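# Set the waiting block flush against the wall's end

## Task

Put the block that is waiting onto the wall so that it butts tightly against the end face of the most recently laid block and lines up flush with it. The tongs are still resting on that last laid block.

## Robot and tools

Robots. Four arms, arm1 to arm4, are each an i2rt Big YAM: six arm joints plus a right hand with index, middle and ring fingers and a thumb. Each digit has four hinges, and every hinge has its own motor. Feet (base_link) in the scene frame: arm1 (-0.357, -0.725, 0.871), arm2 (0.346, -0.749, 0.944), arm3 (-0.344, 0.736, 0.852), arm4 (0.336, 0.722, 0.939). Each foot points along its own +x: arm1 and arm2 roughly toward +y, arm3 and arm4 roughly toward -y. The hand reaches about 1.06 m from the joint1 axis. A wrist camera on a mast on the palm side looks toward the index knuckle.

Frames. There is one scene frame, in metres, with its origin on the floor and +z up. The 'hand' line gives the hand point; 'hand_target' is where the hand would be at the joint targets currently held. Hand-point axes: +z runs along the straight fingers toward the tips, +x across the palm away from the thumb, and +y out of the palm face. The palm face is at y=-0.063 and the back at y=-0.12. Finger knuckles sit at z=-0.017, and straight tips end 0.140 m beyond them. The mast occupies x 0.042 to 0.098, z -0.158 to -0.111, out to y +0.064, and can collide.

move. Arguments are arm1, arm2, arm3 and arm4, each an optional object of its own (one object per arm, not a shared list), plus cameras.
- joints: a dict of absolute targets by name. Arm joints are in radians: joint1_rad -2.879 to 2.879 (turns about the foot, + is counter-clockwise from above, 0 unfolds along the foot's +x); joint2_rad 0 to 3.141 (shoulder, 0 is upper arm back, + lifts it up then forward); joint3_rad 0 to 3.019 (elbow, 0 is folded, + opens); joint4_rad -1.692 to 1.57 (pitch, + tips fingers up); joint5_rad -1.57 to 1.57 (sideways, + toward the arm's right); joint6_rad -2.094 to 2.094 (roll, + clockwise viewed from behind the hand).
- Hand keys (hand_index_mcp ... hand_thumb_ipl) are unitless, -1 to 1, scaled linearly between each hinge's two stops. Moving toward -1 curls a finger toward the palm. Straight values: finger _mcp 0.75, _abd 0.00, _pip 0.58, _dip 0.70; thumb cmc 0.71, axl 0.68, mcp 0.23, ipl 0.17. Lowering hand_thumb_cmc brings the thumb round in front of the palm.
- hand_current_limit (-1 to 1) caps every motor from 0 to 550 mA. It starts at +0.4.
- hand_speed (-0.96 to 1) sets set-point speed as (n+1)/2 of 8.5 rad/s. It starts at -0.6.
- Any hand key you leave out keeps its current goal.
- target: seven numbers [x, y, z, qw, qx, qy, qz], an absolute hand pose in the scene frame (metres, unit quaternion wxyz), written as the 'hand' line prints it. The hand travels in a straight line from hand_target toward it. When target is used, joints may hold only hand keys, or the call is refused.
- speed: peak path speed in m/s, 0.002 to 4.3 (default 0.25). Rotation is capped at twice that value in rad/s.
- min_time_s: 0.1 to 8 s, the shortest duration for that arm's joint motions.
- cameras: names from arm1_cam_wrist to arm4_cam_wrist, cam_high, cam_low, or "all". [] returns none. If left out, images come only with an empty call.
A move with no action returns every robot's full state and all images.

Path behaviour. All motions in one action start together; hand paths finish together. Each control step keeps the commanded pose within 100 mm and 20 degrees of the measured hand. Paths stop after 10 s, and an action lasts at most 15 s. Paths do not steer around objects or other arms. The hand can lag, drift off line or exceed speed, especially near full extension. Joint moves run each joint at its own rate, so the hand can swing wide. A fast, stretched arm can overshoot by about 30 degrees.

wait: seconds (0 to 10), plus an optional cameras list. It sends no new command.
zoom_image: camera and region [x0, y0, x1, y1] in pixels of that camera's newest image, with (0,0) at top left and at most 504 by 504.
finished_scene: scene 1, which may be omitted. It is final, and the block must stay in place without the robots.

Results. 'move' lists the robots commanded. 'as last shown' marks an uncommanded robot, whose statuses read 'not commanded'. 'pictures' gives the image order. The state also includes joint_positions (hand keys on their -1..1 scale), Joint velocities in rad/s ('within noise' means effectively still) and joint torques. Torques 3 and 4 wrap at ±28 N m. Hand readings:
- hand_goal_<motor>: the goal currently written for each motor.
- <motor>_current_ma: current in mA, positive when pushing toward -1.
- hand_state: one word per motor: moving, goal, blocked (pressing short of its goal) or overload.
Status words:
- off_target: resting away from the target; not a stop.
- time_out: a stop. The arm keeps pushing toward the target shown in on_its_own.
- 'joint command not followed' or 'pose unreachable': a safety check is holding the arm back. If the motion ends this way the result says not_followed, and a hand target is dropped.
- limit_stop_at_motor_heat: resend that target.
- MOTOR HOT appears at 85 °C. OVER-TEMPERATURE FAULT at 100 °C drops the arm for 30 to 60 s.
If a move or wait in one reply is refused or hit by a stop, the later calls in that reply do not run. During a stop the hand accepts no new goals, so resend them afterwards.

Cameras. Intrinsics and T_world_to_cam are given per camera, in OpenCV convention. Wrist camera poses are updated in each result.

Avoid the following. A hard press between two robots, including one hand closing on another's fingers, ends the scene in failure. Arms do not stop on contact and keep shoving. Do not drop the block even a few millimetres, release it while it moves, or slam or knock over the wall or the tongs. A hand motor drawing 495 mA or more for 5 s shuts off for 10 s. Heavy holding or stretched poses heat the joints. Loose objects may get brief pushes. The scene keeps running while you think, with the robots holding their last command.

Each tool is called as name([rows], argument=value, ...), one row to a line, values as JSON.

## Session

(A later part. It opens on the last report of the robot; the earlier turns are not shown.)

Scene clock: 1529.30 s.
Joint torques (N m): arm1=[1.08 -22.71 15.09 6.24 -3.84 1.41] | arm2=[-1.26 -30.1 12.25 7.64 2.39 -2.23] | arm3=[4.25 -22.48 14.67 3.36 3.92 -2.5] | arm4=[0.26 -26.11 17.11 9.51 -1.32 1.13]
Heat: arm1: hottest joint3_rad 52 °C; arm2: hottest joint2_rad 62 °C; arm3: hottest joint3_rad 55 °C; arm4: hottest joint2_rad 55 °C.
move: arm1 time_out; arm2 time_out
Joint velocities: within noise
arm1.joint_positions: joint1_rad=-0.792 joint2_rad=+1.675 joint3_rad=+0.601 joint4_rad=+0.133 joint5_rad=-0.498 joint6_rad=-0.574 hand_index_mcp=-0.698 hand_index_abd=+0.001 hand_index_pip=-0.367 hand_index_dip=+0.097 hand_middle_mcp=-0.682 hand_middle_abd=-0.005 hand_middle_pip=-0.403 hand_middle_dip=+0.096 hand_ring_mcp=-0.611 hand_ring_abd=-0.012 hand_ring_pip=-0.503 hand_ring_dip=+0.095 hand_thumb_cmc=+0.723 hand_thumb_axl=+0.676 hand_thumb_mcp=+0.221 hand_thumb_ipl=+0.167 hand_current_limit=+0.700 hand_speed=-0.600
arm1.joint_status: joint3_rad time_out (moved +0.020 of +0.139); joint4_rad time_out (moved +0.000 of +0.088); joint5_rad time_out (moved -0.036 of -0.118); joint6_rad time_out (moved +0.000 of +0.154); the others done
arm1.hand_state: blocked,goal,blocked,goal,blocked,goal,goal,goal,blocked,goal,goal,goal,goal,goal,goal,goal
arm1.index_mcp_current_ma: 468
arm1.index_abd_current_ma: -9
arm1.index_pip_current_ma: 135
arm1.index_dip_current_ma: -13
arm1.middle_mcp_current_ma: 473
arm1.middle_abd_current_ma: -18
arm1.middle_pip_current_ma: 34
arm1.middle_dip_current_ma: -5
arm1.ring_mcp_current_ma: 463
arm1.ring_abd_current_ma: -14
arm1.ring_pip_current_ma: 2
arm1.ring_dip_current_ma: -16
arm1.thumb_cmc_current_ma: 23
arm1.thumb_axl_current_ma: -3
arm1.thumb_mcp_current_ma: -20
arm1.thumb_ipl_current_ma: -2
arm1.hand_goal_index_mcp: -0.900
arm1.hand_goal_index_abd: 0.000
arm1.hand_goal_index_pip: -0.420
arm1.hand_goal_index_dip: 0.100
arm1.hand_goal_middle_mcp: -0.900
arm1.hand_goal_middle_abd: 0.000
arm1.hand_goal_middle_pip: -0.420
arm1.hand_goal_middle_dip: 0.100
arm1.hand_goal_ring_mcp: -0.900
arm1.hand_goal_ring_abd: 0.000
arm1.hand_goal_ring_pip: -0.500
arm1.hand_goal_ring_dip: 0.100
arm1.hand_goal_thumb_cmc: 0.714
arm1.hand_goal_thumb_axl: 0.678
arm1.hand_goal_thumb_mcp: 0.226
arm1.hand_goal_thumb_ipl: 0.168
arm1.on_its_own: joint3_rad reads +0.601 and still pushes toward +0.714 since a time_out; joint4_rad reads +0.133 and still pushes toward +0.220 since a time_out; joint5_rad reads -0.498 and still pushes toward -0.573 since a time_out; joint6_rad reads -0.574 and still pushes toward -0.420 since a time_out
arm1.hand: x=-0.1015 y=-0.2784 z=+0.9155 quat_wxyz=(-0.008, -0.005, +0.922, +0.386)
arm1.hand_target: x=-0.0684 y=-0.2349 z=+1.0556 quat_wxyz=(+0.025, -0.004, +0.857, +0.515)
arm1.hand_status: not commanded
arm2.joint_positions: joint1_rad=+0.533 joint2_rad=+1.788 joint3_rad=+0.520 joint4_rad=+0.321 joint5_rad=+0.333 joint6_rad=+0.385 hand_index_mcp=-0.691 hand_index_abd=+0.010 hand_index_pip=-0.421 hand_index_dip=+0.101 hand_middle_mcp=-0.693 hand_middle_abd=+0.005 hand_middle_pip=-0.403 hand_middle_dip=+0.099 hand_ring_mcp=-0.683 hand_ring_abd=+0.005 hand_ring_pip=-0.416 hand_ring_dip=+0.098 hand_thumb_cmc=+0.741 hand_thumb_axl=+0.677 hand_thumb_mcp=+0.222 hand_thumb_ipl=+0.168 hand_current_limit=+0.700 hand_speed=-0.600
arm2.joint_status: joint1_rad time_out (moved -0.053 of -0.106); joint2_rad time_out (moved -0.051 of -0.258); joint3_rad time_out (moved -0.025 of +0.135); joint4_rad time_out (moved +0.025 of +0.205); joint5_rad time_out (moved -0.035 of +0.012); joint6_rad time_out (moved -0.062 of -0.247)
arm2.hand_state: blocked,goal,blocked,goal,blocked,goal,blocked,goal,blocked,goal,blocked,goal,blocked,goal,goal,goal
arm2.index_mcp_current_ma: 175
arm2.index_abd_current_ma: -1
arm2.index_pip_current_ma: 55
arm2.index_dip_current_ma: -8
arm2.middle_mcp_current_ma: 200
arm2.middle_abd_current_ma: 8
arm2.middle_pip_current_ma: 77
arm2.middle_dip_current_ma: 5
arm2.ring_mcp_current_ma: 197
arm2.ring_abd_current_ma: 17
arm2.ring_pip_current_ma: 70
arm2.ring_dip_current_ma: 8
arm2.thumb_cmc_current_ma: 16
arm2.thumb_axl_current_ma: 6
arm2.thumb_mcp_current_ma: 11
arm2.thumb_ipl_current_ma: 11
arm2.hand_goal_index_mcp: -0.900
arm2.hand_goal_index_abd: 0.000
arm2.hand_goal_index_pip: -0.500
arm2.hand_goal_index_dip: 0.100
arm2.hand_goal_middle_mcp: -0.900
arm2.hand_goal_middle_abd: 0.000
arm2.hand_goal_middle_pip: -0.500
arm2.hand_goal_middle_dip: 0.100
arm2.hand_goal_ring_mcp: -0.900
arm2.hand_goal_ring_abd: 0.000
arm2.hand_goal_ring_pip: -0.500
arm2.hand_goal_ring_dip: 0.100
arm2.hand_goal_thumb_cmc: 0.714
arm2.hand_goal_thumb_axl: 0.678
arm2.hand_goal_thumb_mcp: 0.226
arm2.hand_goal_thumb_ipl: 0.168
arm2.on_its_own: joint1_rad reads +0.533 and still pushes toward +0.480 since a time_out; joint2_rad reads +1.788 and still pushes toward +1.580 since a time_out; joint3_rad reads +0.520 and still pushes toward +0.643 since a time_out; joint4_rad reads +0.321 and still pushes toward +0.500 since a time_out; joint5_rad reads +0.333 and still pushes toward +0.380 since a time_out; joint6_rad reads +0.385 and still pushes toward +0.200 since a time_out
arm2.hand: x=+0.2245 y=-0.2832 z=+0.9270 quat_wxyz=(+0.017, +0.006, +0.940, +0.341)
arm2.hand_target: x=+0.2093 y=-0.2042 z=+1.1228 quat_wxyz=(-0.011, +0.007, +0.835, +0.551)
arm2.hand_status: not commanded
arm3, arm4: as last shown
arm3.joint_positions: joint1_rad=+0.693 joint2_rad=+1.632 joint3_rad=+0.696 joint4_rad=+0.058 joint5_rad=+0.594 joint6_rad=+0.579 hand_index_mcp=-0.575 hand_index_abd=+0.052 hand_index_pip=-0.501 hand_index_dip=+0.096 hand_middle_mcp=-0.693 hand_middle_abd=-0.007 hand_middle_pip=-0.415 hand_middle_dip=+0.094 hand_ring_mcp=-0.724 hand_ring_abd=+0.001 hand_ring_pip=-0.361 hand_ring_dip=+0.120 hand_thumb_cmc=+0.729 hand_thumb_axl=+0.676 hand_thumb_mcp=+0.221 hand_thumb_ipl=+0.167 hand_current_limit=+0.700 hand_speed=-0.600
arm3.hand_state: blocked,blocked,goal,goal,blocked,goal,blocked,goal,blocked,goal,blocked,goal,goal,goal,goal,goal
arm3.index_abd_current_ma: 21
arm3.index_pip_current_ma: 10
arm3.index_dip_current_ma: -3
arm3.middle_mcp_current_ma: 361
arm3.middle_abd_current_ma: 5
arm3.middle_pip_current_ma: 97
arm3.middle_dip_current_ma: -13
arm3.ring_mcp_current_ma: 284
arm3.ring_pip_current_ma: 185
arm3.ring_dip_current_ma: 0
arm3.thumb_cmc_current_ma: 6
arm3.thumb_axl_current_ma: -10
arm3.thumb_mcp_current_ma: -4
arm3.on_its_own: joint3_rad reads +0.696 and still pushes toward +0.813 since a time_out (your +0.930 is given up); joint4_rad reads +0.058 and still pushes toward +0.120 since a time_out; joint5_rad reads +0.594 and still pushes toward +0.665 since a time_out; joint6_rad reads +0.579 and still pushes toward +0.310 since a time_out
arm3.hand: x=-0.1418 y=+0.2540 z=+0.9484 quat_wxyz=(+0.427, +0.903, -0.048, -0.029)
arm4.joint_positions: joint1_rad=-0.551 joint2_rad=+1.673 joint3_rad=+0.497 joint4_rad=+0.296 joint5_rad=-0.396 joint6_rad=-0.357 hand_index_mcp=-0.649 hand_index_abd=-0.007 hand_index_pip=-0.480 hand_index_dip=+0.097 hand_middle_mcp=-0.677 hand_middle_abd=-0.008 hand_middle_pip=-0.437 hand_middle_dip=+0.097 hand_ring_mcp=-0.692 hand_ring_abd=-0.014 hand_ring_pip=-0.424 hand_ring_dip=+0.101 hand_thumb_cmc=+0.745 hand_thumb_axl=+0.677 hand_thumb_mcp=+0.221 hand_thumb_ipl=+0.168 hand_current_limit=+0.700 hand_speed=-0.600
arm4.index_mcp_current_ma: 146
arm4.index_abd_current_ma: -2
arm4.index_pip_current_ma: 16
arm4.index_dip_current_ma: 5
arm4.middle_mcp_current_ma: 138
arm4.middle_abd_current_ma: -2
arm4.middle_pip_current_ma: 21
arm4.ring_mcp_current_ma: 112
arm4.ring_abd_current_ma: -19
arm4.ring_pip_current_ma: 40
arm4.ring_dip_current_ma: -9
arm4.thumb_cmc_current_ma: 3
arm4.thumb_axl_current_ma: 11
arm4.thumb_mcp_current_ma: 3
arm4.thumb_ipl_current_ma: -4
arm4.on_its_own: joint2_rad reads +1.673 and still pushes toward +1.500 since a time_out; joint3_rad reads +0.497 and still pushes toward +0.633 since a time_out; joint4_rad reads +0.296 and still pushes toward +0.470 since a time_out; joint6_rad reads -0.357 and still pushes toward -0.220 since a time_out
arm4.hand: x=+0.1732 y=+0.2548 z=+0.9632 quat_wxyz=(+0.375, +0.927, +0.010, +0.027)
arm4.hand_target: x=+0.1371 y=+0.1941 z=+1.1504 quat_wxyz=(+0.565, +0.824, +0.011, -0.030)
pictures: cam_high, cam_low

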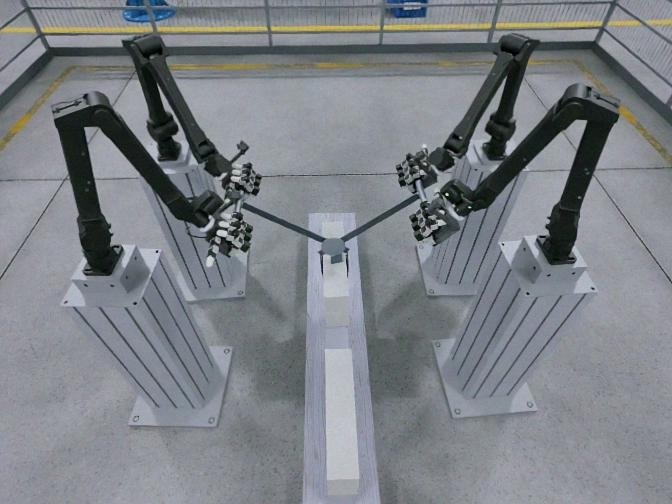

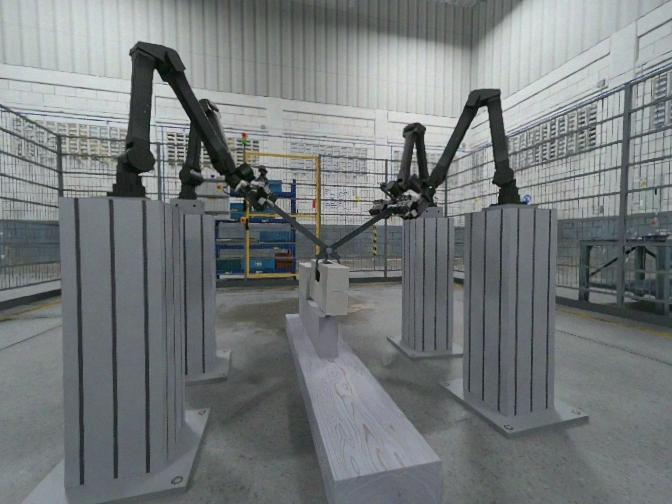

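move(arm1={"joints":{"joint1_rad":-0.94,"joint2_rad":1.63,"joint3_rad":1.01,"joint4_rad":0.06,"joint5_rad":-0.76,"joint6_rad":-0.45},"min_time_s":5}, arm2={"joints":{"joint1_rad":0.21,"joint2_rad":1.50,"joint3_rad":0.64,"joint4_rad":0.55,"joint5_rad":0.15,"joint6_rad":0.11},"min_time_s":5}, arm3={"joints":{"joint1_rad":0.87,"joint2_rad":1.66,"joint3_rad":1.09,"joint4_rad":-0.03,"joint5_rad":0.79,"joint6_rad":0.40},"min_time_s":5}, arm4={"joints":{"joint1_rad":-0.23,"joint2_rad":1.51,"joint3_rad":0.61,"joint4_rad":0.54,"joint5_rad":-0.13,"joint6_rad":-0.10},"min_time_s":5}, cameras=["cam_low","cam_high"])

zoom_image(camera="cam_low", region=[240, 200, 440, 400])

zoom_image(camera="cam_high", region=[270, 220, 400, 400])

Scene clock: 1559.60 s.
Joint torques (N m): arm1=[2.02 -24.29 15.87 4.56 -3.97 2.1] | arm2=[0.62 -28.81 12.49 8.61 1.27 -0.69] | arm3=[1.79 -23.59 14.52 2.17 3.78 -2.79] | arm4=[0.21 -24.06 15.41 10.73 0.19 0.23]
Heat: arm1: hottest joint3_rad 59 °C; arm2: hottest joint2_rad 61 °C; arm3: hottest joint5_rad 58 °C; arm4: hottest joint2_rad 52 °C.
move: arm1 time_out; arm2 time_out; arm3 time_out; arm4 time_out
Joint velocities: within noise
arm1.joint_positions: joint1_rad=-0.965 joint2_rad=+1.758 joint3_rad=+0.801 joint4_rad=+0.008 joint5_rad=-0.666 joint6_rad=-0.678 hand_index_mcp=-0.682 hand_index_abd=-0.009 hand_index_pip=-0.369 hand_index_dip=+0.097 hand_middle_mcp=-0.677 hand_middle_abd=-0.011 hand_middle_pip=-0.401 hand_middle_dip=+0.096 hand_ring_mcp=-0.629 hand_ring_abd=-0.024 hand_ring_pip=-0.503 hand_ring_dip=+0.095 hand_thumb_cmc=+0.723 hand_thumb_axl=+0.676 hand_thumb_mcp=+0.221 hand_thumb_ipl=+0.167 hand_current_limit=+0.700 hand_speed=-0.600
arm1.joint_status: joint3_rad time_out (moved +0.200 of +0.409); joint5_rad time_out (moved -0.168 of -0.262); joint6_rad time_out (moved -0.104 of +0.124); the others done
arm1.hand_state: blocked,goal,blocked,goal,blocked,goal,goal,goal,blocked,blocked,goal,goal,goal,goal,goal,goal
arm1.index_mcp_current_ma: 471
arm1.index_abd_current_ma: -24
arm1.index_pip_current_ma: 130
arm1.index_dip_current_ma: -16
arm1.middle_mcp_current_ma: 479
arm1.middle_abd_current_ma: -26
arm1.middle_pip_current_ma: 29
arm1.middle_dip_current_ma: -17
arm1.ring_mcp_current_ma: 465
arm1.ring_abd_current_ma: -36
arm1.ring_pip_current_ma: 8
arm1.ring_dip_current_ma: -16
arm1.thumb_cmc_current_ma: 26
arm1.thumb_axl_current_ma: -3
arm1.thumb_mcp_current_ma: -8
arm1.thumb_ipl_current_ma: -1
arm1.hand_goal_index_mcp: -0.900
arm1.hand_goal_index_abd: 0.000
arm1.hand_goal_index_pip: -0.420
arm1.hand_goal_index_dip: 0.100
arm1.hand_goal_middle_mcp: -0.900
arm1.hand_goal_middle_abd: 0.000
arm1.hand_goal_middle_pip: -0.420
arm1.hand_goal_middle_dip: 0.100
arm1.hand_goal_ring_mcp: -0.900
arm1.hand_goal_ring_abd: 0.000
arm1.hand_goal_ring_pip: -0.500
arm1.hand_goal_ring_dip: 0.100
arm1.hand_goal_thumb_cmc: 0.714
arm1.hand_goal_thumb_axl: 0.678
arm1.hand_goal_thumb_mcp: 0.226
arm1.hand_goal_thumb_ipl: 0.168
arm1.on_its_own: joint3_rad reads +0.801 and still pushes toward +0.913 since a time_out (your +1.010 is given up); joint5_rad reads -0.666 and still pushes toward -0.741 since a time_out; joint6_rad reads -0.678 and still pushes toward -0.450 since a time_out
arm1.hand: x=-0.0065 y=-0.2759 z=+0.9457 quat_wxyz=(-0.017, +0.001, +0.903, +0.430)
arm1.hand_target: x=+0.0248 y=-0.2414 z=+1.0799 quat_wxyz=(-0.006, +0.021, +0.848, +0.529)
arm1.hand_status: not commanded
arm2.joint_positions: joint1_rad=+0.229 joint2_rad=+1.710 joint3_rad=+0.444 joint4_rad=+0.346 joint5_rad=+0.126 joint6_rad=+0.160 hand_index_mcp=-0.694 hand_index_abd=+0.010 hand_index_pip=-0.411 hand_index_dip=+0.101 hand_middle_mcp=-0.696 hand_middle_abd=+0.001 hand_middle_pip=-0.401 hand_middle_dip=+0.099 hand_ring_mcp=-0.691 hand_ring_abd=+0.001 hand_ring_pip=-0.412 hand_ring_dip=+0.098 hand_thumb_cmc=+0.741 hand_thumb_axl=+0.677 hand_thumb_mcp=+0.222 hand_thumb_ipl=+0.168 hand_current_limit=+0.700 hand_speed=-0.600
arm2.joint_status: joint2_rad time_out (moved -0.078 of -0.288); joint3_rad time_out (moved -0.077 of +0.120); joint4_rad time_out (moved +0.026 of +0.229); joint6_rad time_out (moved -0.225 of -0.275); the others done
arm2.hand_state: blocked,goal,blocked,goal,blocked,goal,blocked,goal,blocked,goal,blocked,goal,blocked,goal,goal,goal
arm2.index_mcp_current_ma: 182
arm2.index_abd_current_ma: 5
arm2.index_pip_current_ma: 55
arm2.index_dip_current_ma: 2
arm2.middle_mcp_current_ma: 167
arm2.middle_abd_current_ma: 5
arm2.middle_pip_current_ma: 69
arm2.middle_dip_current_ma: 3
arm2.ring_mcp_current_ma: 171
arm2.ring_abd_current_ma: 3
arm2.ring_pip_current_ma: 57
arm2.ring_dip_current_ma: 5
arm2.thumb_cmc_current_ma: 5
arm2.thumb_axl_current_ma: -1
arm2.thumb_mcp_current_ma: -14
arm2.thumb_ipl_current_ma: 5
arm2.hand_goal_index_mcp: -0.900
arm2.hand_goal_index_abd: 0.000
arm2.hand_goal_index_pip: -0.500
arm2.hand_goal_index_dip: 0.100
arm2.hand_goal_middle_mcp: -0.900
arm2.hand_goal_middle_abd: 0.000
arm2.hand_goal_middle_pip: -0.500
arm2.hand_goal_middle_dip: 0.100
arm2.hand_goal_ring_mcp: -0.900
arm2.hand_goal_ring_abd: 0.000
arm2.hand_goal_ring_pip: -0.500
arm2.hand_goal_ring_dip: 0.100
arm2.hand_goal_thumb_cmc: 0.714
arm2.hand_goal_thumb_axl: 0.678
arm2.hand_goal_thumb_mcp: 0.226
arm2.hand_goal_thumb_ipl: 0.168
arm2.on_its_own: joint2_rad reads +1.710 and still pushes toward +1.500 since a time_out; joint3_rad reads +0.444 and still pushes toward +0.568 since a time_out; joint4_rad reads +0.346 and still pushes toward +0.550 since a time_out; joint6_rad reads +0.160 and still pushes toward +0.110 since a time_out
arm2.hand: x=+0.3214 y=-0.2799 z=+0.9323 quat_wxyz=(+0.006, +0.013, +0.946, +0.325)
arm2.hand_target: x=+0.3183 y=-0.2022 z=+1.1372 quat_wxyz=(-0.013, +0.023, +0.827, +0.562)
arm2.hand_status: not commanded
arm3.joint_positions: joint1_rad=+0.862 joint2_rad=+1.777 joint3_rad=+0.888 joint4_rad=-0.068 joint5_rad=+0.725 joint6_rad=+0.710 hand_index_mcp=-0.580 hand_index_abd=+0.031 hand_index_pip=-0.501 hand_index_dip=+0.096 hand_middle_mcp=-0.683 hand_middle_abd=+0.004 hand_middle_pip=-0.408 hand_middle_dip=+0.094 hand_ring_mcp=-0.705 hand_ring_abd=-0.002 hand_ring_pip=-0.360 hand_ring_dip=+0.106 hand_thumb_cmc=+0.729 hand_thumb_axl=+0.676 hand_thumb_mcp=+0.221 hand_thumb_ipl=+0.167 hand_current_limit=+0.700 hand_speed=-0.600
arm3.joint_status: joint3_rad time_out (moved +0.192 of +0.394); joint5_rad time_out (moved +0.132 of +0.196); joint6_rad time_out (moved +0.131 of -0.179); the others done
arm3.hand_state: blocked,blocked,goal,goal,blocked,goal,blocked,goal,blocked,goal,blocked,goal,goal,goal,goal,goal
arm3.index_mcp_current_ma: 479
arm3.index_abd_current_ma: 14
arm3.index_pip_current_ma: 8
arm3.index_dip_current_ma: 4
arm3.middle_mcp_current_ma: 389
arm3.middle_abd_current_ma: 9
arm3.middle_pip_current_ma: 112
arm3.middle_dip_current_ma: -17
arm3.ring_mcp_current_ma: 331
arm3.ring_abd_current_ma: -5
arm3.ring_pip_current_ma: 190
arm3.ring_dip_current_ma: -3
arm3.thumb_cmc_current_ma: 9
arm3.thumb_axl_current_ma: -8
arm3.thumb_mcp_current_ma: -4
arm3.thumb_ipl_current_ma: 10
arm3.hand_goal_index_mcp: -0.900
arm3.hand_goal_index_abd: 0.000
arm3.hand_goal_index_pip: -0.500
arm3.hand_goal_index_dip: 0.100
arm3.hand_goal_middle_mcp: -0.900
arm3.hand_goal_middle_abd: 0.000
arm3.hand_goal_middle_pip: -0.500
arm3.hand_goal_middle_dip: 0.100
arm3.hand_goal_ring_mcp: -0.900
arm3.hand_goal_ring_abd: 0.000
arm3.hand_goal_ring_pip: -0.500
arm3.hand_goal_ring_dip: 0.100
arm3.hand_goal_thumb_cmc: 0.714
arm3.hand_goal_thumb_axl: 0.678
arm3.hand_goal_thumb_mcp: 0.226
arm3.hand_goal_thumb_ipl: 0.168
arm3.on_its_own: joint3_rad reads +0.888 and still pushes toward +1.002 since a time_out; joint5_rad reads +0.725 and still pushes toward +0.790 since a time_out; joint6_rad reads +0.710 and still pushes toward +0.407 since a time_out
arm3.hand: x=-0.0480 y=+0.2571 z=+0.9450 quat_wxyz=(+0.441, +0.896, -0.040, -0.040)
arm3.hand_target: x=+0.0026 y=+0.2312 z=+1.0743 quat_wxyz=(+0.526, +0.849, +0.031, -0.046)
arm3.hand_status: not commanded
arm4.joint_positions: joint1_rad=-0.227 joint2_rad=+1.672 joint3_rad=+0.427 joint4_rad=+0.337 joint5_rad=-0.134 joint6_rad=-0.133 hand_index_mcp=-0.679 hand_index_abd=-0.004 hand_index_pip=-0.435 hand_index_dip=+0.097 hand_middle_mcp=-0.690 hand_middle_abd=-0.005 hand_middle_pip=-0.418 hand_middle_dip=+0.097 hand_ring_mcp=-0.698 hand_ring_abd=-0.014 hand_ring_pip=-0.414 hand_ring_dip=+0.101 hand_thumb_cmc=+0.744 hand_thumb_axl=+0.677 hand_thumb_mcp=+0.221 hand_thumb_ipl=+0.168 hand_current_limit=+0.700 hand_speed=-0.600
arm4.joint_status: joint2_rad time_out (moved +0.000 of -0.163); joint3_rad time_out (moved -0.070 of +0.113); joint4_rad time_out (moved +0.041 of +0.244); the others done
arm4.hand_state: blocked,goal,blocked,goal,blocked,goal,blocked,goal,blocked,goal,blocked,goal,blocked,goal,goal,goal
arm4.index_mcp_current_ma: 115
arm4.index_abd_current_ma: -13
arm4.index_pip_current_ma: 10
arm4.index_dip_current_ma: 3
arm4.middle_mcp_current_ma: 115
arm4.middle_abd_current_ma: -7
arm4.middle_pip_current_ma: 31
arm4.middle_dip_current_ma: -2
arm4.ring_mcp_current_ma: 101
arm4.ring_abd_current_ma: -11
arm4.ring_pip_current_ma: 41
arm4.ring_dip_current_ma: -2
arm4.thumb_cmc_current_ma: 10
arm4.thumb_axl_current_ma: 20
arm4.thumb_mcp_current_ma: 8
arm4.thumb_ipl_current_ma: -2
arm4.hand_goal_index_mcp: -0.900
arm4.hand_goal_index_abd: 0.000
arm4.hand_goal_index_pip: -0.500
arm4.hand_goal_index_dip: 0.100
arm4.hand_goal_middle_mcp: -0.900
arm4.hand_goal_middle_abd: 0.000
arm4.hand_goal_middle_pip: -0.500
arm4.hand_goal_middle_dip: 0.100
arm4.hand_goal_ring_mcp: -0.900
arm4.hand_goal_ring_abd: 0.000
arm4.hand_goal_ring_pip: -0.500
arm4.hand_goal_ring_dip: 0.100
arm4.hand_goal_thumb_cmc: 0.714
arm4.hand_goal_thumb_axl: 0.678
arm4.hand_goal_thumb_mcp: 0.226
arm4.hand_goal_thumb_ipl: 0.168
arm4.on_its_own: joint2_rad reads +1.672 and still pushes toward +1.510 since a time_out; joint3_rad reads +0.427 and still pushes toward +0.552 since a time_out; joint4_rad reads +0.337 and still pushes toward +0.539 since a time_out; hand_index_mcp moved -0.030 toward your old target -0.900
arm4.hand: x=+0.2713 y=+0.2559 z=+0.9332 quat_wxyz=(+0.326, +0.945, +0.010, +0.009)
arm4.hand_target: x=+0.2564 y=+0.1787 z=+1.1146 quat_wxyz=(+0.542, +0.840, +0.012, -0.023)
arm4.hand_status: not commanded
pictures: cam_high, cam_low

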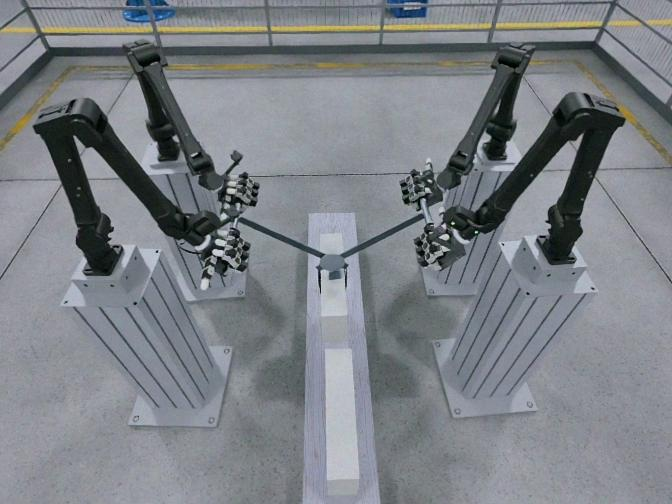

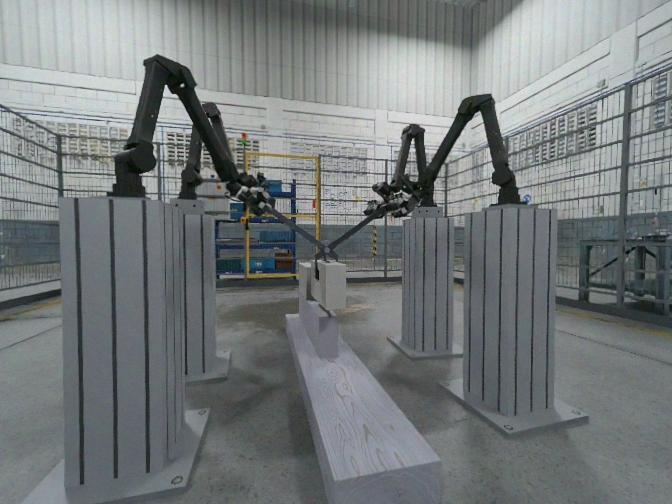

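Scaled by 2.520 from the camera's image (finer frame: 960x720).

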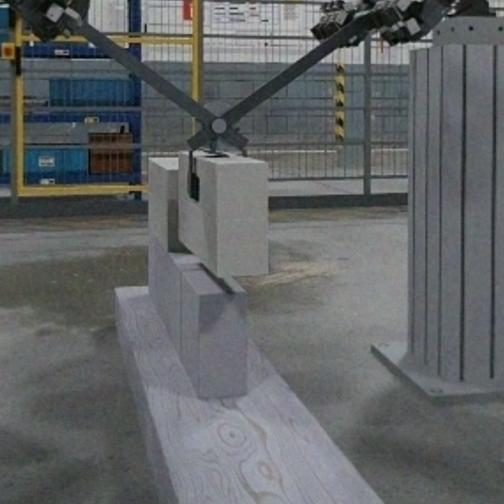

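Scaled by 2.800 from the camera's image (finer frame: 960x720).

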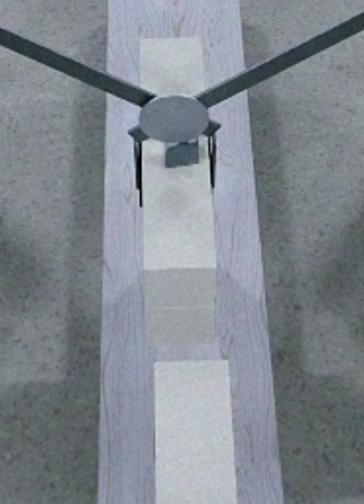

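move(arm1={"joints":{"joint1_rad":-1.08,"joint2_rad":1.81,"joint3_rad":1.11,"joint4_rad":-0.10,"joint5_rad":-0.89,"joint6_rad":-0.50},"min_time_s":4}, arm2={"joints":{"joint1_rad":-0.04,"joint2_rad":1.46,"joint3_rad":0.60,"joint4_rad":0.60,"joint5_rad":-0.08,"joint6_rad":0.0},"min_time_s":4}, arm3={"joints":{"joint1_rad":1.005,"joint2_rad":1.86,"joint3_rad":1.19,"joint4_rad":-0.17,"joint5_rad":0.91,"joint6_rad":0.49},"min_time_s":4}, arm4={"joints":{"joint1_rad":0.06,"joint2_rad":1.43,"joint3_rad":0.60,"joint4_rad":0.60,"joint5_rad":0.13,"joint6_rad":0.02},"min_time_s":4}, cameras=["cam_low","cam_high"])

zoom_image(camera="cam_low", region=[240, 200, 440, 400])

zoom_image(camera="cam_high", region=[270, 220, 400, 400])

Scene clock: 1670.87 s.
Joint torques (N m): arm1=[0.5 -22.53 16.32 1.17 -4.08 2.39] | arm2=[2.2 -29.74 12.34 9.18 -1.27 0.5] | arm3=[2.67 -20.25 14.04 -0.1 3.62 -2.77] | arm4=[-0.56 -29.39 15.09 11.44 3.4 -0.82]
Heat: arm1: hottest joint5_rad 76 °C; arm2: hottest joint2_rad 59 °C; arm3: hottest joint5_rad 69 °C; arm4: hottest joint2_rad 49 °C.
move: arm1 time_out; arm2 time_out; arm3 time_out; arm4 time_out
Joint velocities: within noise
arm1.joint_positions: joint1_rad=-1.082 joint2_rad=+1.890 joint3_rad=+0.994 joint4_rad=-0.083 joint5_rad=-0.801 joint6_rad=-0.761 hand_index_mcp=-0.672 hand_index_abd=-0.018 hand_index_pip=-0.337 hand_index_dip=+0.097 hand_middle_mcp=-0.674 hand_middle_abd=-0.022 hand_middle_pip=-0.370 hand_middle_dip=+0.096 hand_ring_mcp=-0.609 hand_ring_abd=-0.037 hand_ring_pip=-0.503 hand_ring_dip=+0.095 hand_thumb_cmc=+0.723 hand_thumb_axl=+0.676 hand_thumb_mcp=+0.221 hand_thumb_ipl=+0.167 hand_current_limit=+0.700 hand_speed=-0.600
arm1.joint_status: joint3_rad time_out (moved +0.193 of +0.309); joint5_rad time_out (moved -0.135 of -0.224); joint6_rad time_out (moved -0.084 of +0.178); the others done
arm1.hand_state: blocked,goal,blocked,goal,blocked,blocked,blocked,goal,blocked,blocked,goal,goal,goal,goal,goal,goal
arm1.index_mcp_current_ma: 471
arm1.index_abd_current_ma: -37
arm1.index_pip_current_ma: 222
arm1.index_dip_current_ma: -8
arm1.middle_mcp_current_ma: 478
arm1.middle_abd_current_ma: -41
arm1.middle_pip_current_ma: 125
arm1.middle_dip_current_ma: -14
arm1.ring_mcp_current_ma: 454
arm1.ring_abd_current_ma: -56
arm1.ring_pip_current_ma: -1
arm1.ring_dip_current_ma: -20
arm1.thumb_cmc_current_ma: 26
arm1.thumb_axl_current_ma: -10
arm1.thumb_mcp_current_ma: -16
arm1.thumb_ipl_current_ma: -1
arm1.hand_goal_index_mcp: -0.900
arm1.hand_goal_index_abd: 0.000
arm1.hand_goal_index_pip: -0.420
arm1.hand_goal_index_dip: 0.100
arm1.hand_goal_middle_mcp: -0.900
arm1.hand_goal_middle_abd: 0.000
arm1.hand_goal_middle_pip: -0.420
arm1.hand_goal_middle_dip: 0.100
arm1.hand_goal_ring_mcp: -0.900
arm1.hand_goal_ring_abd: 0.000
arm1.hand_goal_ring_pip: -0.500
arm1.hand_goal_ring_dip: 0.100
arm1.hand_goal_thumb_cmc: 0.714
arm1.hand_goal_thumb_axl: 0.678
arm1.hand_goal_thumb_mcp: 0.226
arm1.hand_goal_thumb_ipl: 0.168
arm1.on_its_own: joint3_rad reads +0.994 and still pushes toward +1.107 since a time_out; joint5_rad reads -0.801 and still pushes toward -0.876 since a time_out; joint6_rad reads -0.761 and still pushes toward -0.500 since a time_out
arm1.hand: x=+0.0725 y=-0.2798 z=+0.9511 quat_wxyz=(-0.029, +0.000, +0.885, +0.464)
arm1.hand_target: x=+0.1168 y=-0.2610 z=+1.0469 quat_wxyz=(-0.056, +0.061, +0.849, +0.522)
arm1.hand_status: not commanded
arm2.joint_positions: joint1_rad=-0.038 joint2_rad=+1.685 joint3_rad=+0.421 joint4_rad=+0.369 joint5_rad=-0.049 joint6_rad=-0.057 hand_index_mcp=-0.693 hand_index_abd=+0.008 hand_index_pip=-0.408 hand_index_dip=+0.101 hand_middle_mcp=-0.691 hand_middle_abd=+0.000 hand_middle_pip=-0.409 hand_middle_dip=+0.099 hand_ring_mcp=-0.684 hand_ring_abd=+0.000 hand_ring_pip=-0.425 hand_ring_dip=+0.098 hand_thumb_cmc=+0.741 hand_thumb_axl=+0.677 hand_thumb_mcp=+0.222 hand_thumb_ipl=+0.168 hand_current_limit=+0.700 hand_speed=-0.600
arm2.joint_status: joint2_rad time_out (moved -0.025 of -0.250); joint3_rad time_out (moved -0.023 of +0.156); joint4_rad time_out (moved +0.022 of +0.254); joint5_rad time_out (moved -0.174 of -0.206); joint6_rad time_out (moved -0.216 of -0.160); the others done
arm2.hand_state: blocked,goal,blocked,goal,blocked,goal,blocked,goal,blocked,goal,blocked,goal,blocked,goal,goal,goal
arm2.index_mcp_current_ma: 190
arm2.index_abd_current_ma: -3
arm2.index_pip_current_ma: 62
arm2.index_dip_current_ma: 10
arm2.middle_mcp_current_ma: 194
arm2.middle_abd_current_ma: -3
arm2.middle_pip_current_ma: 52
arm2.middle_dip_current_ma: 11
arm2.ring_mcp_current_ma: 190
arm2.ring_abd_current_ma: 0
arm2.ring_pip_current_ma: 50
arm2.ring_dip_current_ma: 15
arm2.thumb_cmc_current_ma: -13
arm2.thumb_axl_current_ma: 8
arm2.thumb_mcp_current_ma: -9
arm2.thumb_ipl_current_ma: -19
arm2.hand_goal_index_mcp: -0.900
arm2.hand_goal_index_abd: 0.000
arm2.hand_goal_index_pip: -0.500
arm2.hand_goal_index_dip: 0.100
arm2.hand_goal_middle_mcp: -0.900
arm2.hand_goal_middle_abd: 0.000
arm2.hand_goal_middle_pip: -0.500
arm2.hand_goal_middle_dip: 0.100
arm2.hand_goal_ring_mcp: -0.900
arm2.hand_goal_ring_abd: 0.000
arm2.hand_goal_ring_pip: -0.500
arm2.hand_goal_ring_dip: 0.100
arm2.hand_goal_thumb_cmc: 0.714
arm2.hand_goal_thumb_axl: 0.678
arm2.hand_goal_thumb_mcp: 0.226
arm2.hand_goal_thumb_ipl: 0.168
arm2.on_its_own: joint2_rad reads +1.685 and still pushes toward +1.460 since a time_out; joint3_rad reads +0.421 and still pushes toward +0.544 since a time_out; joint4_rad reads +0.369 and still pushes toward +0.584 since a time_out; joint5_rad reads -0.049 and still pushes toward -0.080 since a time_out; joint6_rad reads -0.057 and still pushes toward +0.000 since a time_out
arm2.hand: x=+0.3985 y=-0.2822 z=+0.9392 quat_wxyz=(+0.002, +0.008, +0.943, +0.332)
arm2.hand_target: x=+0.4058 y=-0.2096 z=+1.1547 quat_wxyz=(-0.005, +0.015, +0.814, +0.581)
arm2.hand_status: not commanded
arm3.joint_positions: joint1_rad=+0.985 joint2_rad=+1.915 joint3_rad=+1.087 joint4_rad=-0.155 joint5_rad=+0.850 joint6_rad=+0.790 hand_index_mcp=-0.577 hand_index_abd=+0.058 hand_index_pip=-0.501 hand_index_dip=+0.096 hand_middle_mcp=-0.665 hand_middle_abd=+0.023 hand_middle_pip=-0.396 hand_middle_dip=+0.094 hand_ring_mcp=-0.691 hand_ring_abd=+0.016 hand_ring_pip=-0.314 hand_ring_dip=+0.117 hand_thumb_cmc=+0.729 hand_thumb_axl=+0.676 hand_thumb_mcp=+0.221 hand_thumb_ipl=+0.167 hand_current_limit=+0.700 hand_speed=-0.600
arm3.joint_status: joint3_rad time_out (moved +0.199 of +0.302); joint5_rad time_out (moved +0.125 of +0.185); joint6_rad time_out (moved +0.080 of -0.220); the others done
arm3.hand_state: blocked,blocked,goal,goal,blocked,blocked,blocked,goal,blocked,goal,blocked,goal,goal,goal,goal,goal
arm3.index_mcp_current_ma: 480
arm3.index_abd_current_ma: 27
arm3.index_pip_current_ma: 7
arm3.index_dip_current_ma: 1
arm3.middle_mcp_current_ma: 432
arm3.middle_abd_current_ma: 14
arm3.middle_pip_current_ma: 130
arm3.middle_dip_current_ma: -8
arm3.ring_mcp_current_ma: 364
arm3.ring_abd_current_ma: 3
arm3.ring_pip_current_ma: 282
arm3.ring_dip_current_ma: -4
arm3.thumb_cmc_current_ma: 12
arm3.thumb_axl_current_ma: -4
arm3.thumb_mcp_current_ma: -5
arm3.thumb_ipl_current_ma: 10
arm3.hand_goal_index_mcp: -0.900
arm3.hand_goal_index_abd: 0.000
arm3.hand_goal_index_pip: -0.500
arm3.hand_goal_index_dip: 0.100
arm3.hand_goal_middle_mcp: -0.900
arm3.hand_goal_middle_abd: 0.000
arm3.hand_goal_middle_pip: -0.500
arm3.hand_goal_middle_dip: 0.100
arm3.hand_goal_ring_mcp: -0.900
arm3.hand_goal_ring_abd: 0.000
arm3.hand_goal_ring_pip: -0.500
arm3.hand_goal_ring_dip: 0.100
arm3.hand_goal_thumb_cmc: 0.714
arm3.hand_goal_thumb_axl: 0.678
arm3.hand_goal_thumb_mcp: 0.226
arm3.hand_goal_thumb_ipl: 0.168
arm3.on_its_own: joint3_rad reads +1.087 and still pushes toward +1.190 since a time_out; joint5_rad reads +0.850 and still pushes toward +0.910 since a time_out; joint6_rad reads +0.790 and still pushes toward +0.490 since a time_out
arm3.hand: x=+0.0389 y=+0.2633 z=+0.9504 quat_wxyz=(+0.475, +0.878, -0.034, -0.046)
arm3.hand_target: x=+0.0945 y=+0.2503 z=+1.0335 quat_wxyz=(+0.516, +0.850, +0.061, -0.084)
arm3.hand_status: not commanded
arm4.joint_positions: joint1_rad=+0.066 joint2_rad=+1.648 joint3_rad=+0.419 joint4_rad=+0.359 joint5_rad=+0.057 joint6_rad=+0.104 hand_index_mcp=-0.649 hand_index_abd=+0.012 hand_index_pip=-0.483 hand_index_dip=+0.097 hand_middle_mcp=-0.686 hand_middle_abd=-0.004 hand_middle_pip=-0.424 hand_middle_dip=+0.097 hand_ring_mcp=-0.694 hand_ring_abd=-0.014 hand_ring_pip=-0.416 hand_ring_dip=+0.101 hand_thumb_cmc=+0.744 hand_thumb_axl=+0.677 hand_thumb_mcp=+0.221 hand_thumb_ipl=+0.168 hand_current_limit=+0.700 hand_speed=-0.600
arm4.joint_status: joint2_rad time_out (moved -0.024 of -0.242); joint3_rad time_out (moved -0.008 of +0.173); joint4_rad time_out (moved +0.022 of +0.263); joint5_rad time_out (moved +0.192 of +0.264); joint6_rad time_out (moved +0.237 of +0.153); the others done
arm4.hand_state: blocked,goal,goal,goal,blocked,goal,blocked,goal,blocked,goal,blocked,goal,blocked,goal,goal,goal
arm4.index_mcp_current_ma: 151
arm4.index_abd_current_ma: -4
arm4.index_pip_current_ma: -2
arm4.index_dip_current_ma: -2
arm4.middle_mcp_current_ma: 110
arm4.middle_abd_current_ma: 2
arm4.middle_pip_current_ma: 26
arm4.middle_dip_current_ma: -2
arm4.ring_mcp_current_ma: 106
arm4.ring_abd_current_ma: -10
arm4.ring_pip_current_ma: 41
arm4.ring_dip_current_ma: 0
arm4.thumb_cmc_current_ma: 11
arm4.thumb_axl_current_ma: 0
arm4.thumb_mcp_current_ma: 20
arm4.thumb_ipl_current_ma: 3
arm4.hand_goal_index_mcp: -0.900
arm4.hand_goal_index_abd: 0.000
arm4.hand_goal_index_pip: -0.500
arm4.hand_goal_index_dip: 0.100
arm4.hand_goal_middle_mcp: -0.900
arm4.hand_goal_middle_abd: 0.000
arm4.hand_goal_middle_pip: -0.500
arm4.hand_goal_middle_dip: 0.100
arm4.hand_goal_ring_mcp: -0.900
arm4.hand_goal_ring_abd: 0.000
arm4.hand_goal_ring_pip: -0.500
arm4.hand_goal_ring_dip: 0.100
arm4.hand_goal_thumb_cmc: 0.714
arm4.hand_goal_thumb_axl: 0.678
arm4.hand_goal_thumb_mcp: 0.226
arm4.hand_goal_thumb_ipl: 0.168
arm4.on_its_own: joint2_rad reads +1.648 and still pushes toward +1.430 since a time_out; joint3_rad reads +0.419 and still pushes toward +0.539 since a time_out; joint4_rad reads +0.359 and still pushes toward +0.577 since a time_out; joint5_rad reads +0.057 and still pushes toward +0.130 since a time_out; joint6_rad reads +0.104 and still pushes toward +0.020 since a time_out
arm4.hand: x=+0.3559 y=+0.2532 z=+0.9432 quat_wxyz=(+0.340, +0.940, +0.005, +0.007)
arm4.hand_target: x=+0.3587 y=+0.1856 z=+1.1579 quat_wxyz=(+0.586, +0.810, +0.008, -0.015)
arm4.hand_status: not commanded
pictures: cam_high, cam_low

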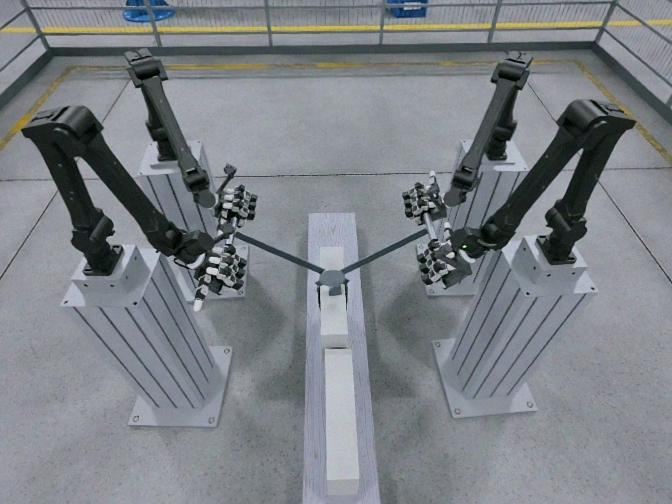

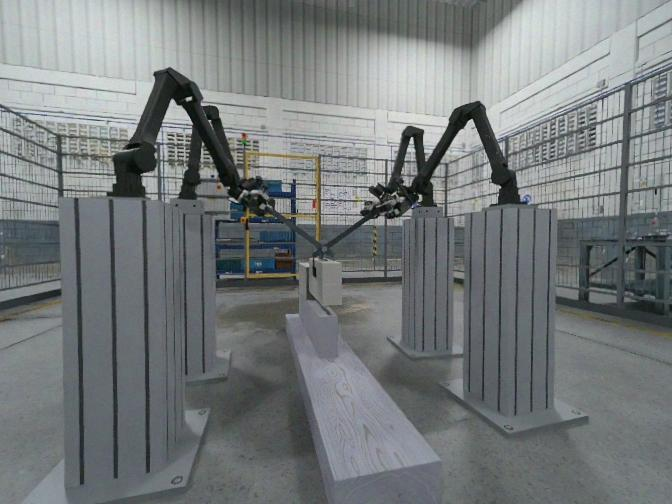

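Scaled by 2.520 from the camera's image (finer frame: 960x720).

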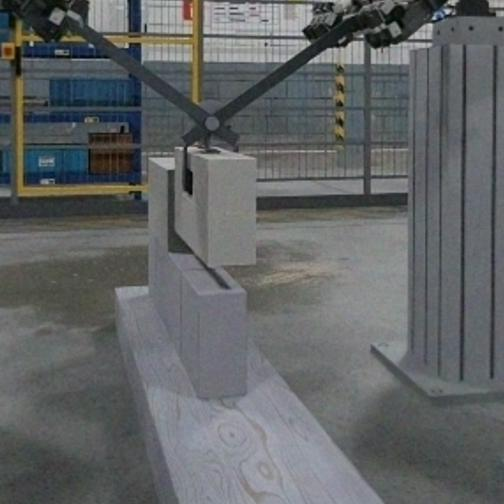

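Scaled by 2.800 from the camera's image (finer frame: 960x720).

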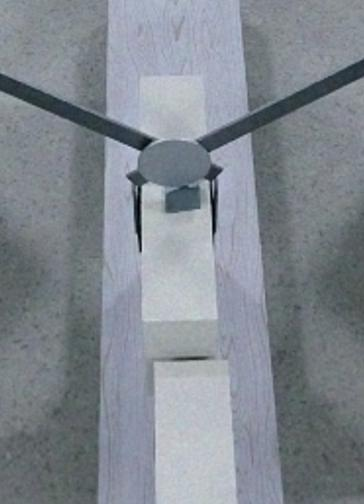

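move(arm1={"joints":{"joint1_rad":-1.06,"joint2_rad":1.91,"joint3_rad":1.107,"joint4_rad":-0.13,"joint5_rad":-0.83,"joint6_rad":-0.60},"min_time_s":3}, arm2={"joints":{"joint1_rad":-0.04,"joint2_rad":1.53,"joint3_rad":0.58,"joint4_rad":0.55,"joint5_rad":-0.06,"joint6_rad":0.0},"min_time_s":3}, arm3={"joints":{"joint1_rad":1.02,"joint2_rad":1.96,"joint3_rad":1.19,"joint4_rad":-0.20,"joint5_rad":0.87,"joint6_rad":0.60},"min_time_s":3}, arm4={"joints":{"joint1_rad":0.06,"joint2_rad":1.45,"joint3_rad":0.51,"joint4_rad":0.57,"joint5_rad":0.10,"joint6_rad":0.05},"min_time_s":3}, cameras=["cam_low","cam_high"])

zoom_image(camera="cam_low", region=[240, 200, 440, 400])

zoom_image(camera="cam_high", region=[270, 220, 400, 400])

Scene clock: 1687.63 s.
Joint torques (N m): arm1=[1.96 -19.49 13.45 0.24 -2.56 1.9] | arm2=[2.78 -25.64 11.52 7.83 -1.25 0.78] | arm3=[3.31 -16.38 12.31 -0.72 1.93 -2.35] | arm4=[-0.85 -26.87 13.08 11.06 2.68 -0.88]
Heat: arm1: hottest joint5_rad 74 °C; arm2: hottest joint2_rad 58 °C; arm3: hottest joint5_rad 66 °C; arm4: hottest joint2_rad 51 °C.
move: arm1 time_out; arm2 time_out; arm3 time_out; arm4 time_out
Joint velocities: within noise
arm1.joint_positions: joint1_rad=-1.080 joint2_rad=+1.951 joint3_rad=+1.023 joint4_rad=-0.095 joint5_rad=-0.790 joint6_rad=-0.808 hand_index_mcp=-0.680 hand_index_abd=-0.011 hand_index_pip=-0.328 hand_index_dip=+0.118 hand_middle_mcp=-0.686 hand_middle_abd=-0.022 hand_middle_pip=-0.340 hand_middle_dip=+0.096 hand_ring_mcp=-0.610 hand_ring_abd=-0.029 hand_ring_pip=-0.503 hand_ring_dip=+0.095 hand_thumb_cmc=+0.723 hand_thumb_axl=+0.676 hand_thumb_mcp=+0.221 hand_thumb_ipl=+0.167 hand_current_limit=+0.700 hand_speed=-0.600
arm1.joint_status: joint5_rad time_out (moved +0.011 of -0.029); joint6_rad time_out (moved -0.047 of +0.161); the others done
arm1.hand_state: blocked,goal,blocked,goal,blocked,blocked,blocked,goal,blocked,blocked,goal,goal,goal,goal,goal,goal
arm1.index_mcp_current_ma: 471
arm1.index_abd_current_ma: -17
arm1.index_pip_current_ma: 249
arm1.index_dip_current_ma: 29
arm1.middle_mcp_current_ma: 484
arm1.middle_abd_current_ma: -38
arm1.middle_pip_current_ma: 208
arm1.middle_dip_current_ma: -15
arm1.ring_mcp_current_ma: 458
arm1.ring_abd_current_ma: -45
arm1.ring_pip_current_ma: 4
arm1.ring_dip_current_ma: -20
arm1.thumb_cmc_current_ma: 34
arm1.thumb_axl_current_ma: -5
arm1.thumb_mcp_current_ma: -16
arm1.thumb_ipl_current_ma: -11
arm1.hand_goal_index_mcp: -0.900
arm1.hand_goal_index_abd: 0.000
arm1.hand_goal_index_pip: -0.420
arm1.hand_goal_index_dip: 0.100
arm1.hand_goal_middle_mcp: -0.900
arm1.hand_goal_middle_abd: 0.000
arm1.hand_goal_middle_pip: -0.420
arm1.hand_goal_middle_dip: 0.100
arm1.hand_goal_ring_mcp: -0.900
arm1.hand_goal_ring_abd: 0.000
arm1.hand_goal_ring_pip: -0.500
arm1.hand_goal_ring_dip: 0.100
arm1.hand_goal_thumb_cmc: 0.714
arm1.hand_goal_thumb_axl: 0.678
arm1.hand_goal_thumb_mcp: 0.226
arm1.hand_goal_thumb_ipl: 0.168
arm1.on_its_own: joint5_rad reads -0.790 and still pushes toward -0.830 since a time_out; joint6_rad reads -0.808 and still pushes toward -0.600 since a time_out
arm1.hand: x=+0.0741 y=-0.2752 z=+0.9247 quat_wxyz=(-0.032, -0.011, +0.892, +0.452)
arm1.hand_target: x=+0.1034 y=-0.2513 z=+0.9772 quat_wxyz=(-0.065, +0.047, +0.874, +0.480)
arm1.hand_status: not commanded
arm2.joint_positions: joint1_rad=-0.038 joint2_rad=+1.703 joint3_rad=+0.426 joint4_rad=+0.369 joint5_rad=-0.029 joint6_rad=-0.080 hand_index_mcp=-0.698 hand_index_abd=+0.010 hand_index_pip=-0.402 hand_index_dip=+0.101 hand_middle_mcp=-0.684 hand_middle_abd=+0.002 hand_middle_pip=-0.424 hand_middle_dip=+0.099 hand_ring_mcp=-0.658 hand_ring_abd=-0.008 hand_ring_pip=-0.469 hand_ring_dip=+0.098 hand_thumb_cmc=+0.741 hand_thumb_axl=+0.677 hand_thumb_mcp=+0.221 hand_thumb_ipl=+0.168 hand_current_limit=+0.700 hand_speed=-0.600
arm2.joint_status: joint2_rad time_out (moved +0.018 of -0.155); joint3_rad time_out (moved +0.005 of +0.159); joint4_rad time_out (moved +0.000 of +0.181); joint5_rad time_out (moved +0.020 of -0.011); joint6_rad time_out (moved -0.023 of +0.057); the others done
arm2.hand_state: blocked,goal,blocked,goal,blocked,goal,blocked,goal,blocked,goal,blocked,goal,blocked,goal,goal,goal
arm2.index_mcp_current_ma: 179
arm2.index_abd_current_ma: 5
arm2.index_pip_current_ma: 67
arm2.index_dip_current_ma: -5
arm2.middle_mcp_current_ma: 204
arm2.middle_abd_current_ma: -15
arm2.middle_pip_current_ma: 51
arm2.middle_dip_current_ma: 0
arm2.ring_mcp_current_ma: 214
arm2.ring_abd_current_ma: -4
arm2.ring_pip_current_ma: 32
arm2.ring_dip_current_ma: 18
arm2.thumb_cmc_current_ma: 16
arm2.thumb_axl_current_ma: 7
arm2.thumb_mcp_current_ma: -8
arm2.thumb_ipl_current_ma: -9
arm2.hand_goal_index_mcp: -0.900
arm2.hand_goal_index_abd: 0.000
arm2.hand_goal_index_pip: -0.500
arm2.hand_goal_index_dip: 0.100
arm2.hand_goal_middle_mcp: -0.900
arm2.hand_goal_middle_abd: 0.000
arm2.hand_goal_middle_pip: -0.500
arm2.hand_goal_middle_dip: 0.100
arm2.hand_goal_ring_mcp: -0.900
arm2.hand_goal_ring_abd: 0.000
arm2.hand_goal_ring_pip: -0.500
arm2.hand_goal_ring_dip: 0.100
arm2.hand_goal_thumb_cmc: 0.714
arm2.hand_goal_thumb_axl: 0.678
arm2.hand_goal_thumb_mcp: 0.226
arm2.hand_goal_thumb_ipl: 0.168
arm2.on_its_own: joint2_rad reads +1.703 and still pushes toward +1.530 since a time_out; joint3_rad reads +0.426 and still pushes toward +0.538 since a time_out; joint4_rad reads +0.369 and still pushes toward +0.550 since a time_out; joint5_rad reads -0.029 and still pushes toward -0.060 since a time_out; joint6_rad reads -0.080 and still pushes toward +0.000 since a time_out; hand_ring_pip moved -0.044 toward your old target -0.500
arm2.hand: x=+0.4000 y=-0.2822 z=+0.9331 quat_wxyz=(+0.014, +0.001, +0.946, +0.325)
arm2.hand_target: x=+0.4094 y=-0.2086 z=+1.1066 quat_wxyz=(+0.000, +0.024, +0.844, +0.535)
arm2.hand_status: not commanded
arm3.joint_positions: joint1_rad=+0.993 joint2_rad=+1.967 joint3_rad=+1.107 joint4_rad=-0.169 joint5_rad=+0.847 joint6_rad=+0.850 hand_index_mcp=-0.576 hand_index_abd=+0.064 hand_index_pip=-0.501 hand_index_dip=+0.096 hand_middle_mcp=-0.673 hand_middle_abd=+0.019 hand_middle_pip=-0.377 hand_middle_dip=+0.094 hand_ring_mcp=-0.704 hand_ring_abd=+0.050 hand_ring_pip=-0.279 hand_ring_dip=+0.157 hand_thumb_cmc=+0.729 hand_thumb_axl=+0.676 hand_thumb_mcp=+0.221 hand_thumb_ipl=+0.167 hand_current_limit=+0.700 hand_speed=-0.600
arm3.joint_status: joint6_rad time_out (moved +0.060 of -0.190); the others done
arm3.hand_state: blocked,blocked,goal,goal,blocked,goal,blocked,goal,blocked,blocked,blocked,blocked,goal,goal,goal,goal
arm3.index_mcp_current_ma: 477
arm3.index_abd_current_ma: 30
arm3.index_pip_current_ma: 8
arm3.index_dip_current_ma: -2
arm3.middle_mcp_current_ma: 414
arm3.middle_abd_current_ma: 9
arm3.middle_pip_current_ma: 162
arm3.middle_dip_current_ma: -12
arm3.ring_mcp_current_ma: 338
arm3.ring_abd_current_ma: 19
arm3.ring_pip_current_ma: 364
arm3.ring_dip_current_ma: 42
arm3.thumb_cmc_current_ma: 11
arm3.thumb_axl_current_ma: -8
arm3.thumb_mcp_current_ma: -3
arm3.thumb_ipl_current_ma: 10
arm3.hand_goal_index_mcp: -0.900
arm3.hand_goal_index_abd: 0.000
arm3.hand_goal_index_pip: -0.500
arm3.hand_goal_index_dip: 0.100
arm3.hand_goal_middle_mcp: -0.900
arm3.hand_goal_middle_abd: 0.000
arm3.hand_goal_middle_pip: -0.500
arm3.hand_goal_middle_dip: 0.100
arm3.hand_goal_ring_mcp: -0.900
arm3.hand_goal_ring_abd: 0.000
arm3.hand_goal_ring_pip: -0.500
arm3.hand_goal_ring_dip: 0.100
arm3.hand_goal_thumb_cmc: 0.714
arm3.hand_goal_thumb_axl: 0.678
arm3.hand_goal_thumb_mcp: 0.226
arm3.hand_goal_thumb_ipl: 0.168
arm3.on_its_own: joint6_rad reads +0.850 and still pushes toward +0.600 since a time_out
arm3.hand: x=+0.0415 y=+0.2655 z=+0.9260 quat_wxyz=(+0.465, +0.883, -0.047, -0.046)
arm3.hand_target: x=+0.0968 y=+0.2578 z=+0.9632 quat_wxyz=(+0.478, +0.872, +0.058, -0.084)
arm3.hand_status: not commanded
arm4.joint_positions: joint1_rad=+0.074 joint2_rad=+1.648 joint3_rad=+0.412 joint4_rad=+0.360 joint5_rad=+0.044 joint6_rad=+0.139 hand_index_mcp=-0.567 hand_index_abd=+0.060 hand_index_pip=-0.496 hand_index_dip=+0.097 hand_middle_mcp=-0.630 hand_middle_abd=+0.030 hand_middle_pip=-0.496 hand_middle_dip=+0.096 hand_ring_mcp=-0.685 hand_ring_abd=-0.014 hand_ring_pip=-0.422 hand_ring_dip=+0.101 hand_thumb_cmc=+0.744 hand_thumb_axl=+0.677 hand_thumb_mcp=+0.221 hand_thumb_ipl=+0.168 hand_current_limit=+0.700 hand_speed=-0.600
arm4.joint_status: joint2_rad time_out (moved +0.000 of -0.198); joint3_rad time_out (moved -0.007 of +0.091); joint4_rad time_out (moved +0.002 of +0.211); joint5_rad time_out (moved -0.013 of +0.043); joint6_rad time_out (moved +0.035 of -0.054); the others done
arm4.hand_state: blocked,blocked,goal,goal,blocked,blocked,goal,goal,blocked,goal,blocked,goal,blocked,goal,goal,goal
arm4.index_mcp_current_ma: 236
arm4.index_abd_current_ma: 11
arm4.index_pip_current_ma: -9
arm4.index_dip_current_ma: -10
arm4.middle_mcp_current_ma: 164
arm4.middle_abd_current_ma: 10
arm4.middle_pip_current_ma: 1
arm4.middle_dip_current_ma: -14
arm4.ring_mcp_current_ma: 103
arm4.ring_abd_current_ma: -7
arm4.ring_pip_current_ma: 35
arm4.ring_dip_current_ma: -4
arm4.thumb_cmc_current_ma: 8
arm4.thumb_axl_current_ma: 1
arm4.thumb_mcp_current_ma: 2
arm4.thumb_ipl_current_ma: 2
arm4.hand_goal_index_mcp: -0.900
arm4.hand_goal_index_abd: 0.000
arm4.hand_goal_index_pip: -0.500
arm4.hand_goal_index_dip: 0.100
arm4.hand_goal_middle_mcp: -0.900
arm4.hand_goal_middle_abd: 0.000
arm4.hand_goal_middle_pip: -0.500
arm4.hand_goal_middle_dip: 0.100
arm4.hand_goal_ring_mcp: -0.900
arm4.hand_goal_ring_abd: 0.000
arm4.hand_goal_ring_pip: -0.500
arm4.hand_goal_ring_dip: 0.100
arm4.hand_goal_thumb_cmc: 0.714
arm4.hand_goal_thumb_axl: 0.678
arm4.hand_goal_thumb_mcp: 0.226
arm4.hand_goal_thumb_ipl: 0.168
arm4.on_its_own: joint2_rad reads +1.648 and still pushes toward +1.450 since a time_out; joint3_rad reads +0.412 and still pushes toward +0.510 since a time_out; joint4_rad reads +0.360 and still pushes toward +0.570 since a time_out; joint5_rad reads +0.044 and still pushes toward +0.100 since a time_out; joint6_rad reads +0.139 and still pushes toward +0.050 since a time_out
arm4.hand: x=+0.3584 y=+0.2569 z=+0.9402 quat_wxyz=(+0.336, +0.942, -0.005, +0.020)
arm4.hand_target: x=+0.3602 y=+0.1926 z=+1.1307 quat_wxyz=(+0.562, +0.827, +0.007, +0.003)
arm4.hand_status: not commanded
pictures: cam_high, cam_low

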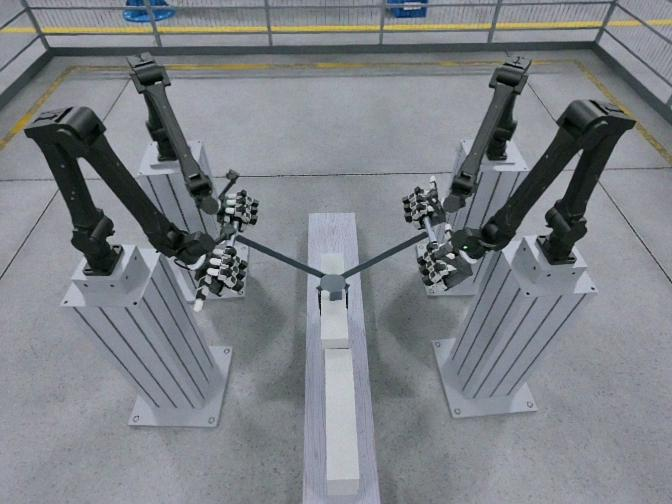

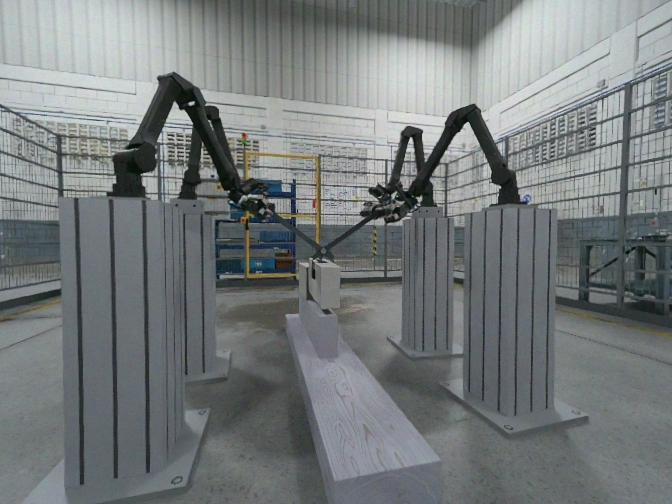

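Scaled by 2.520 from the camera's image (finer frame: 960x720).

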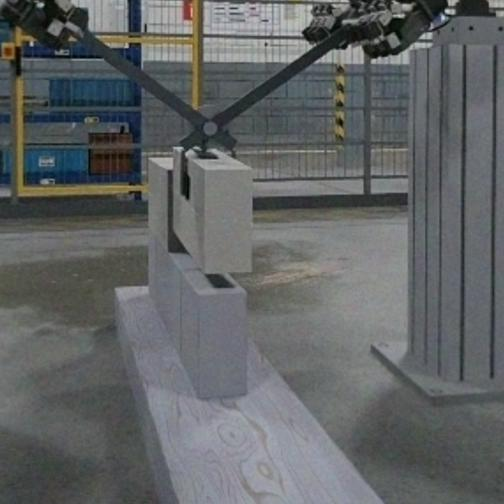

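Scaled by 2.800 from the camera's image (finer frame: 960x720).

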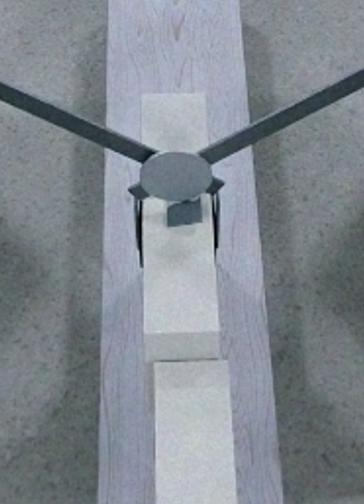

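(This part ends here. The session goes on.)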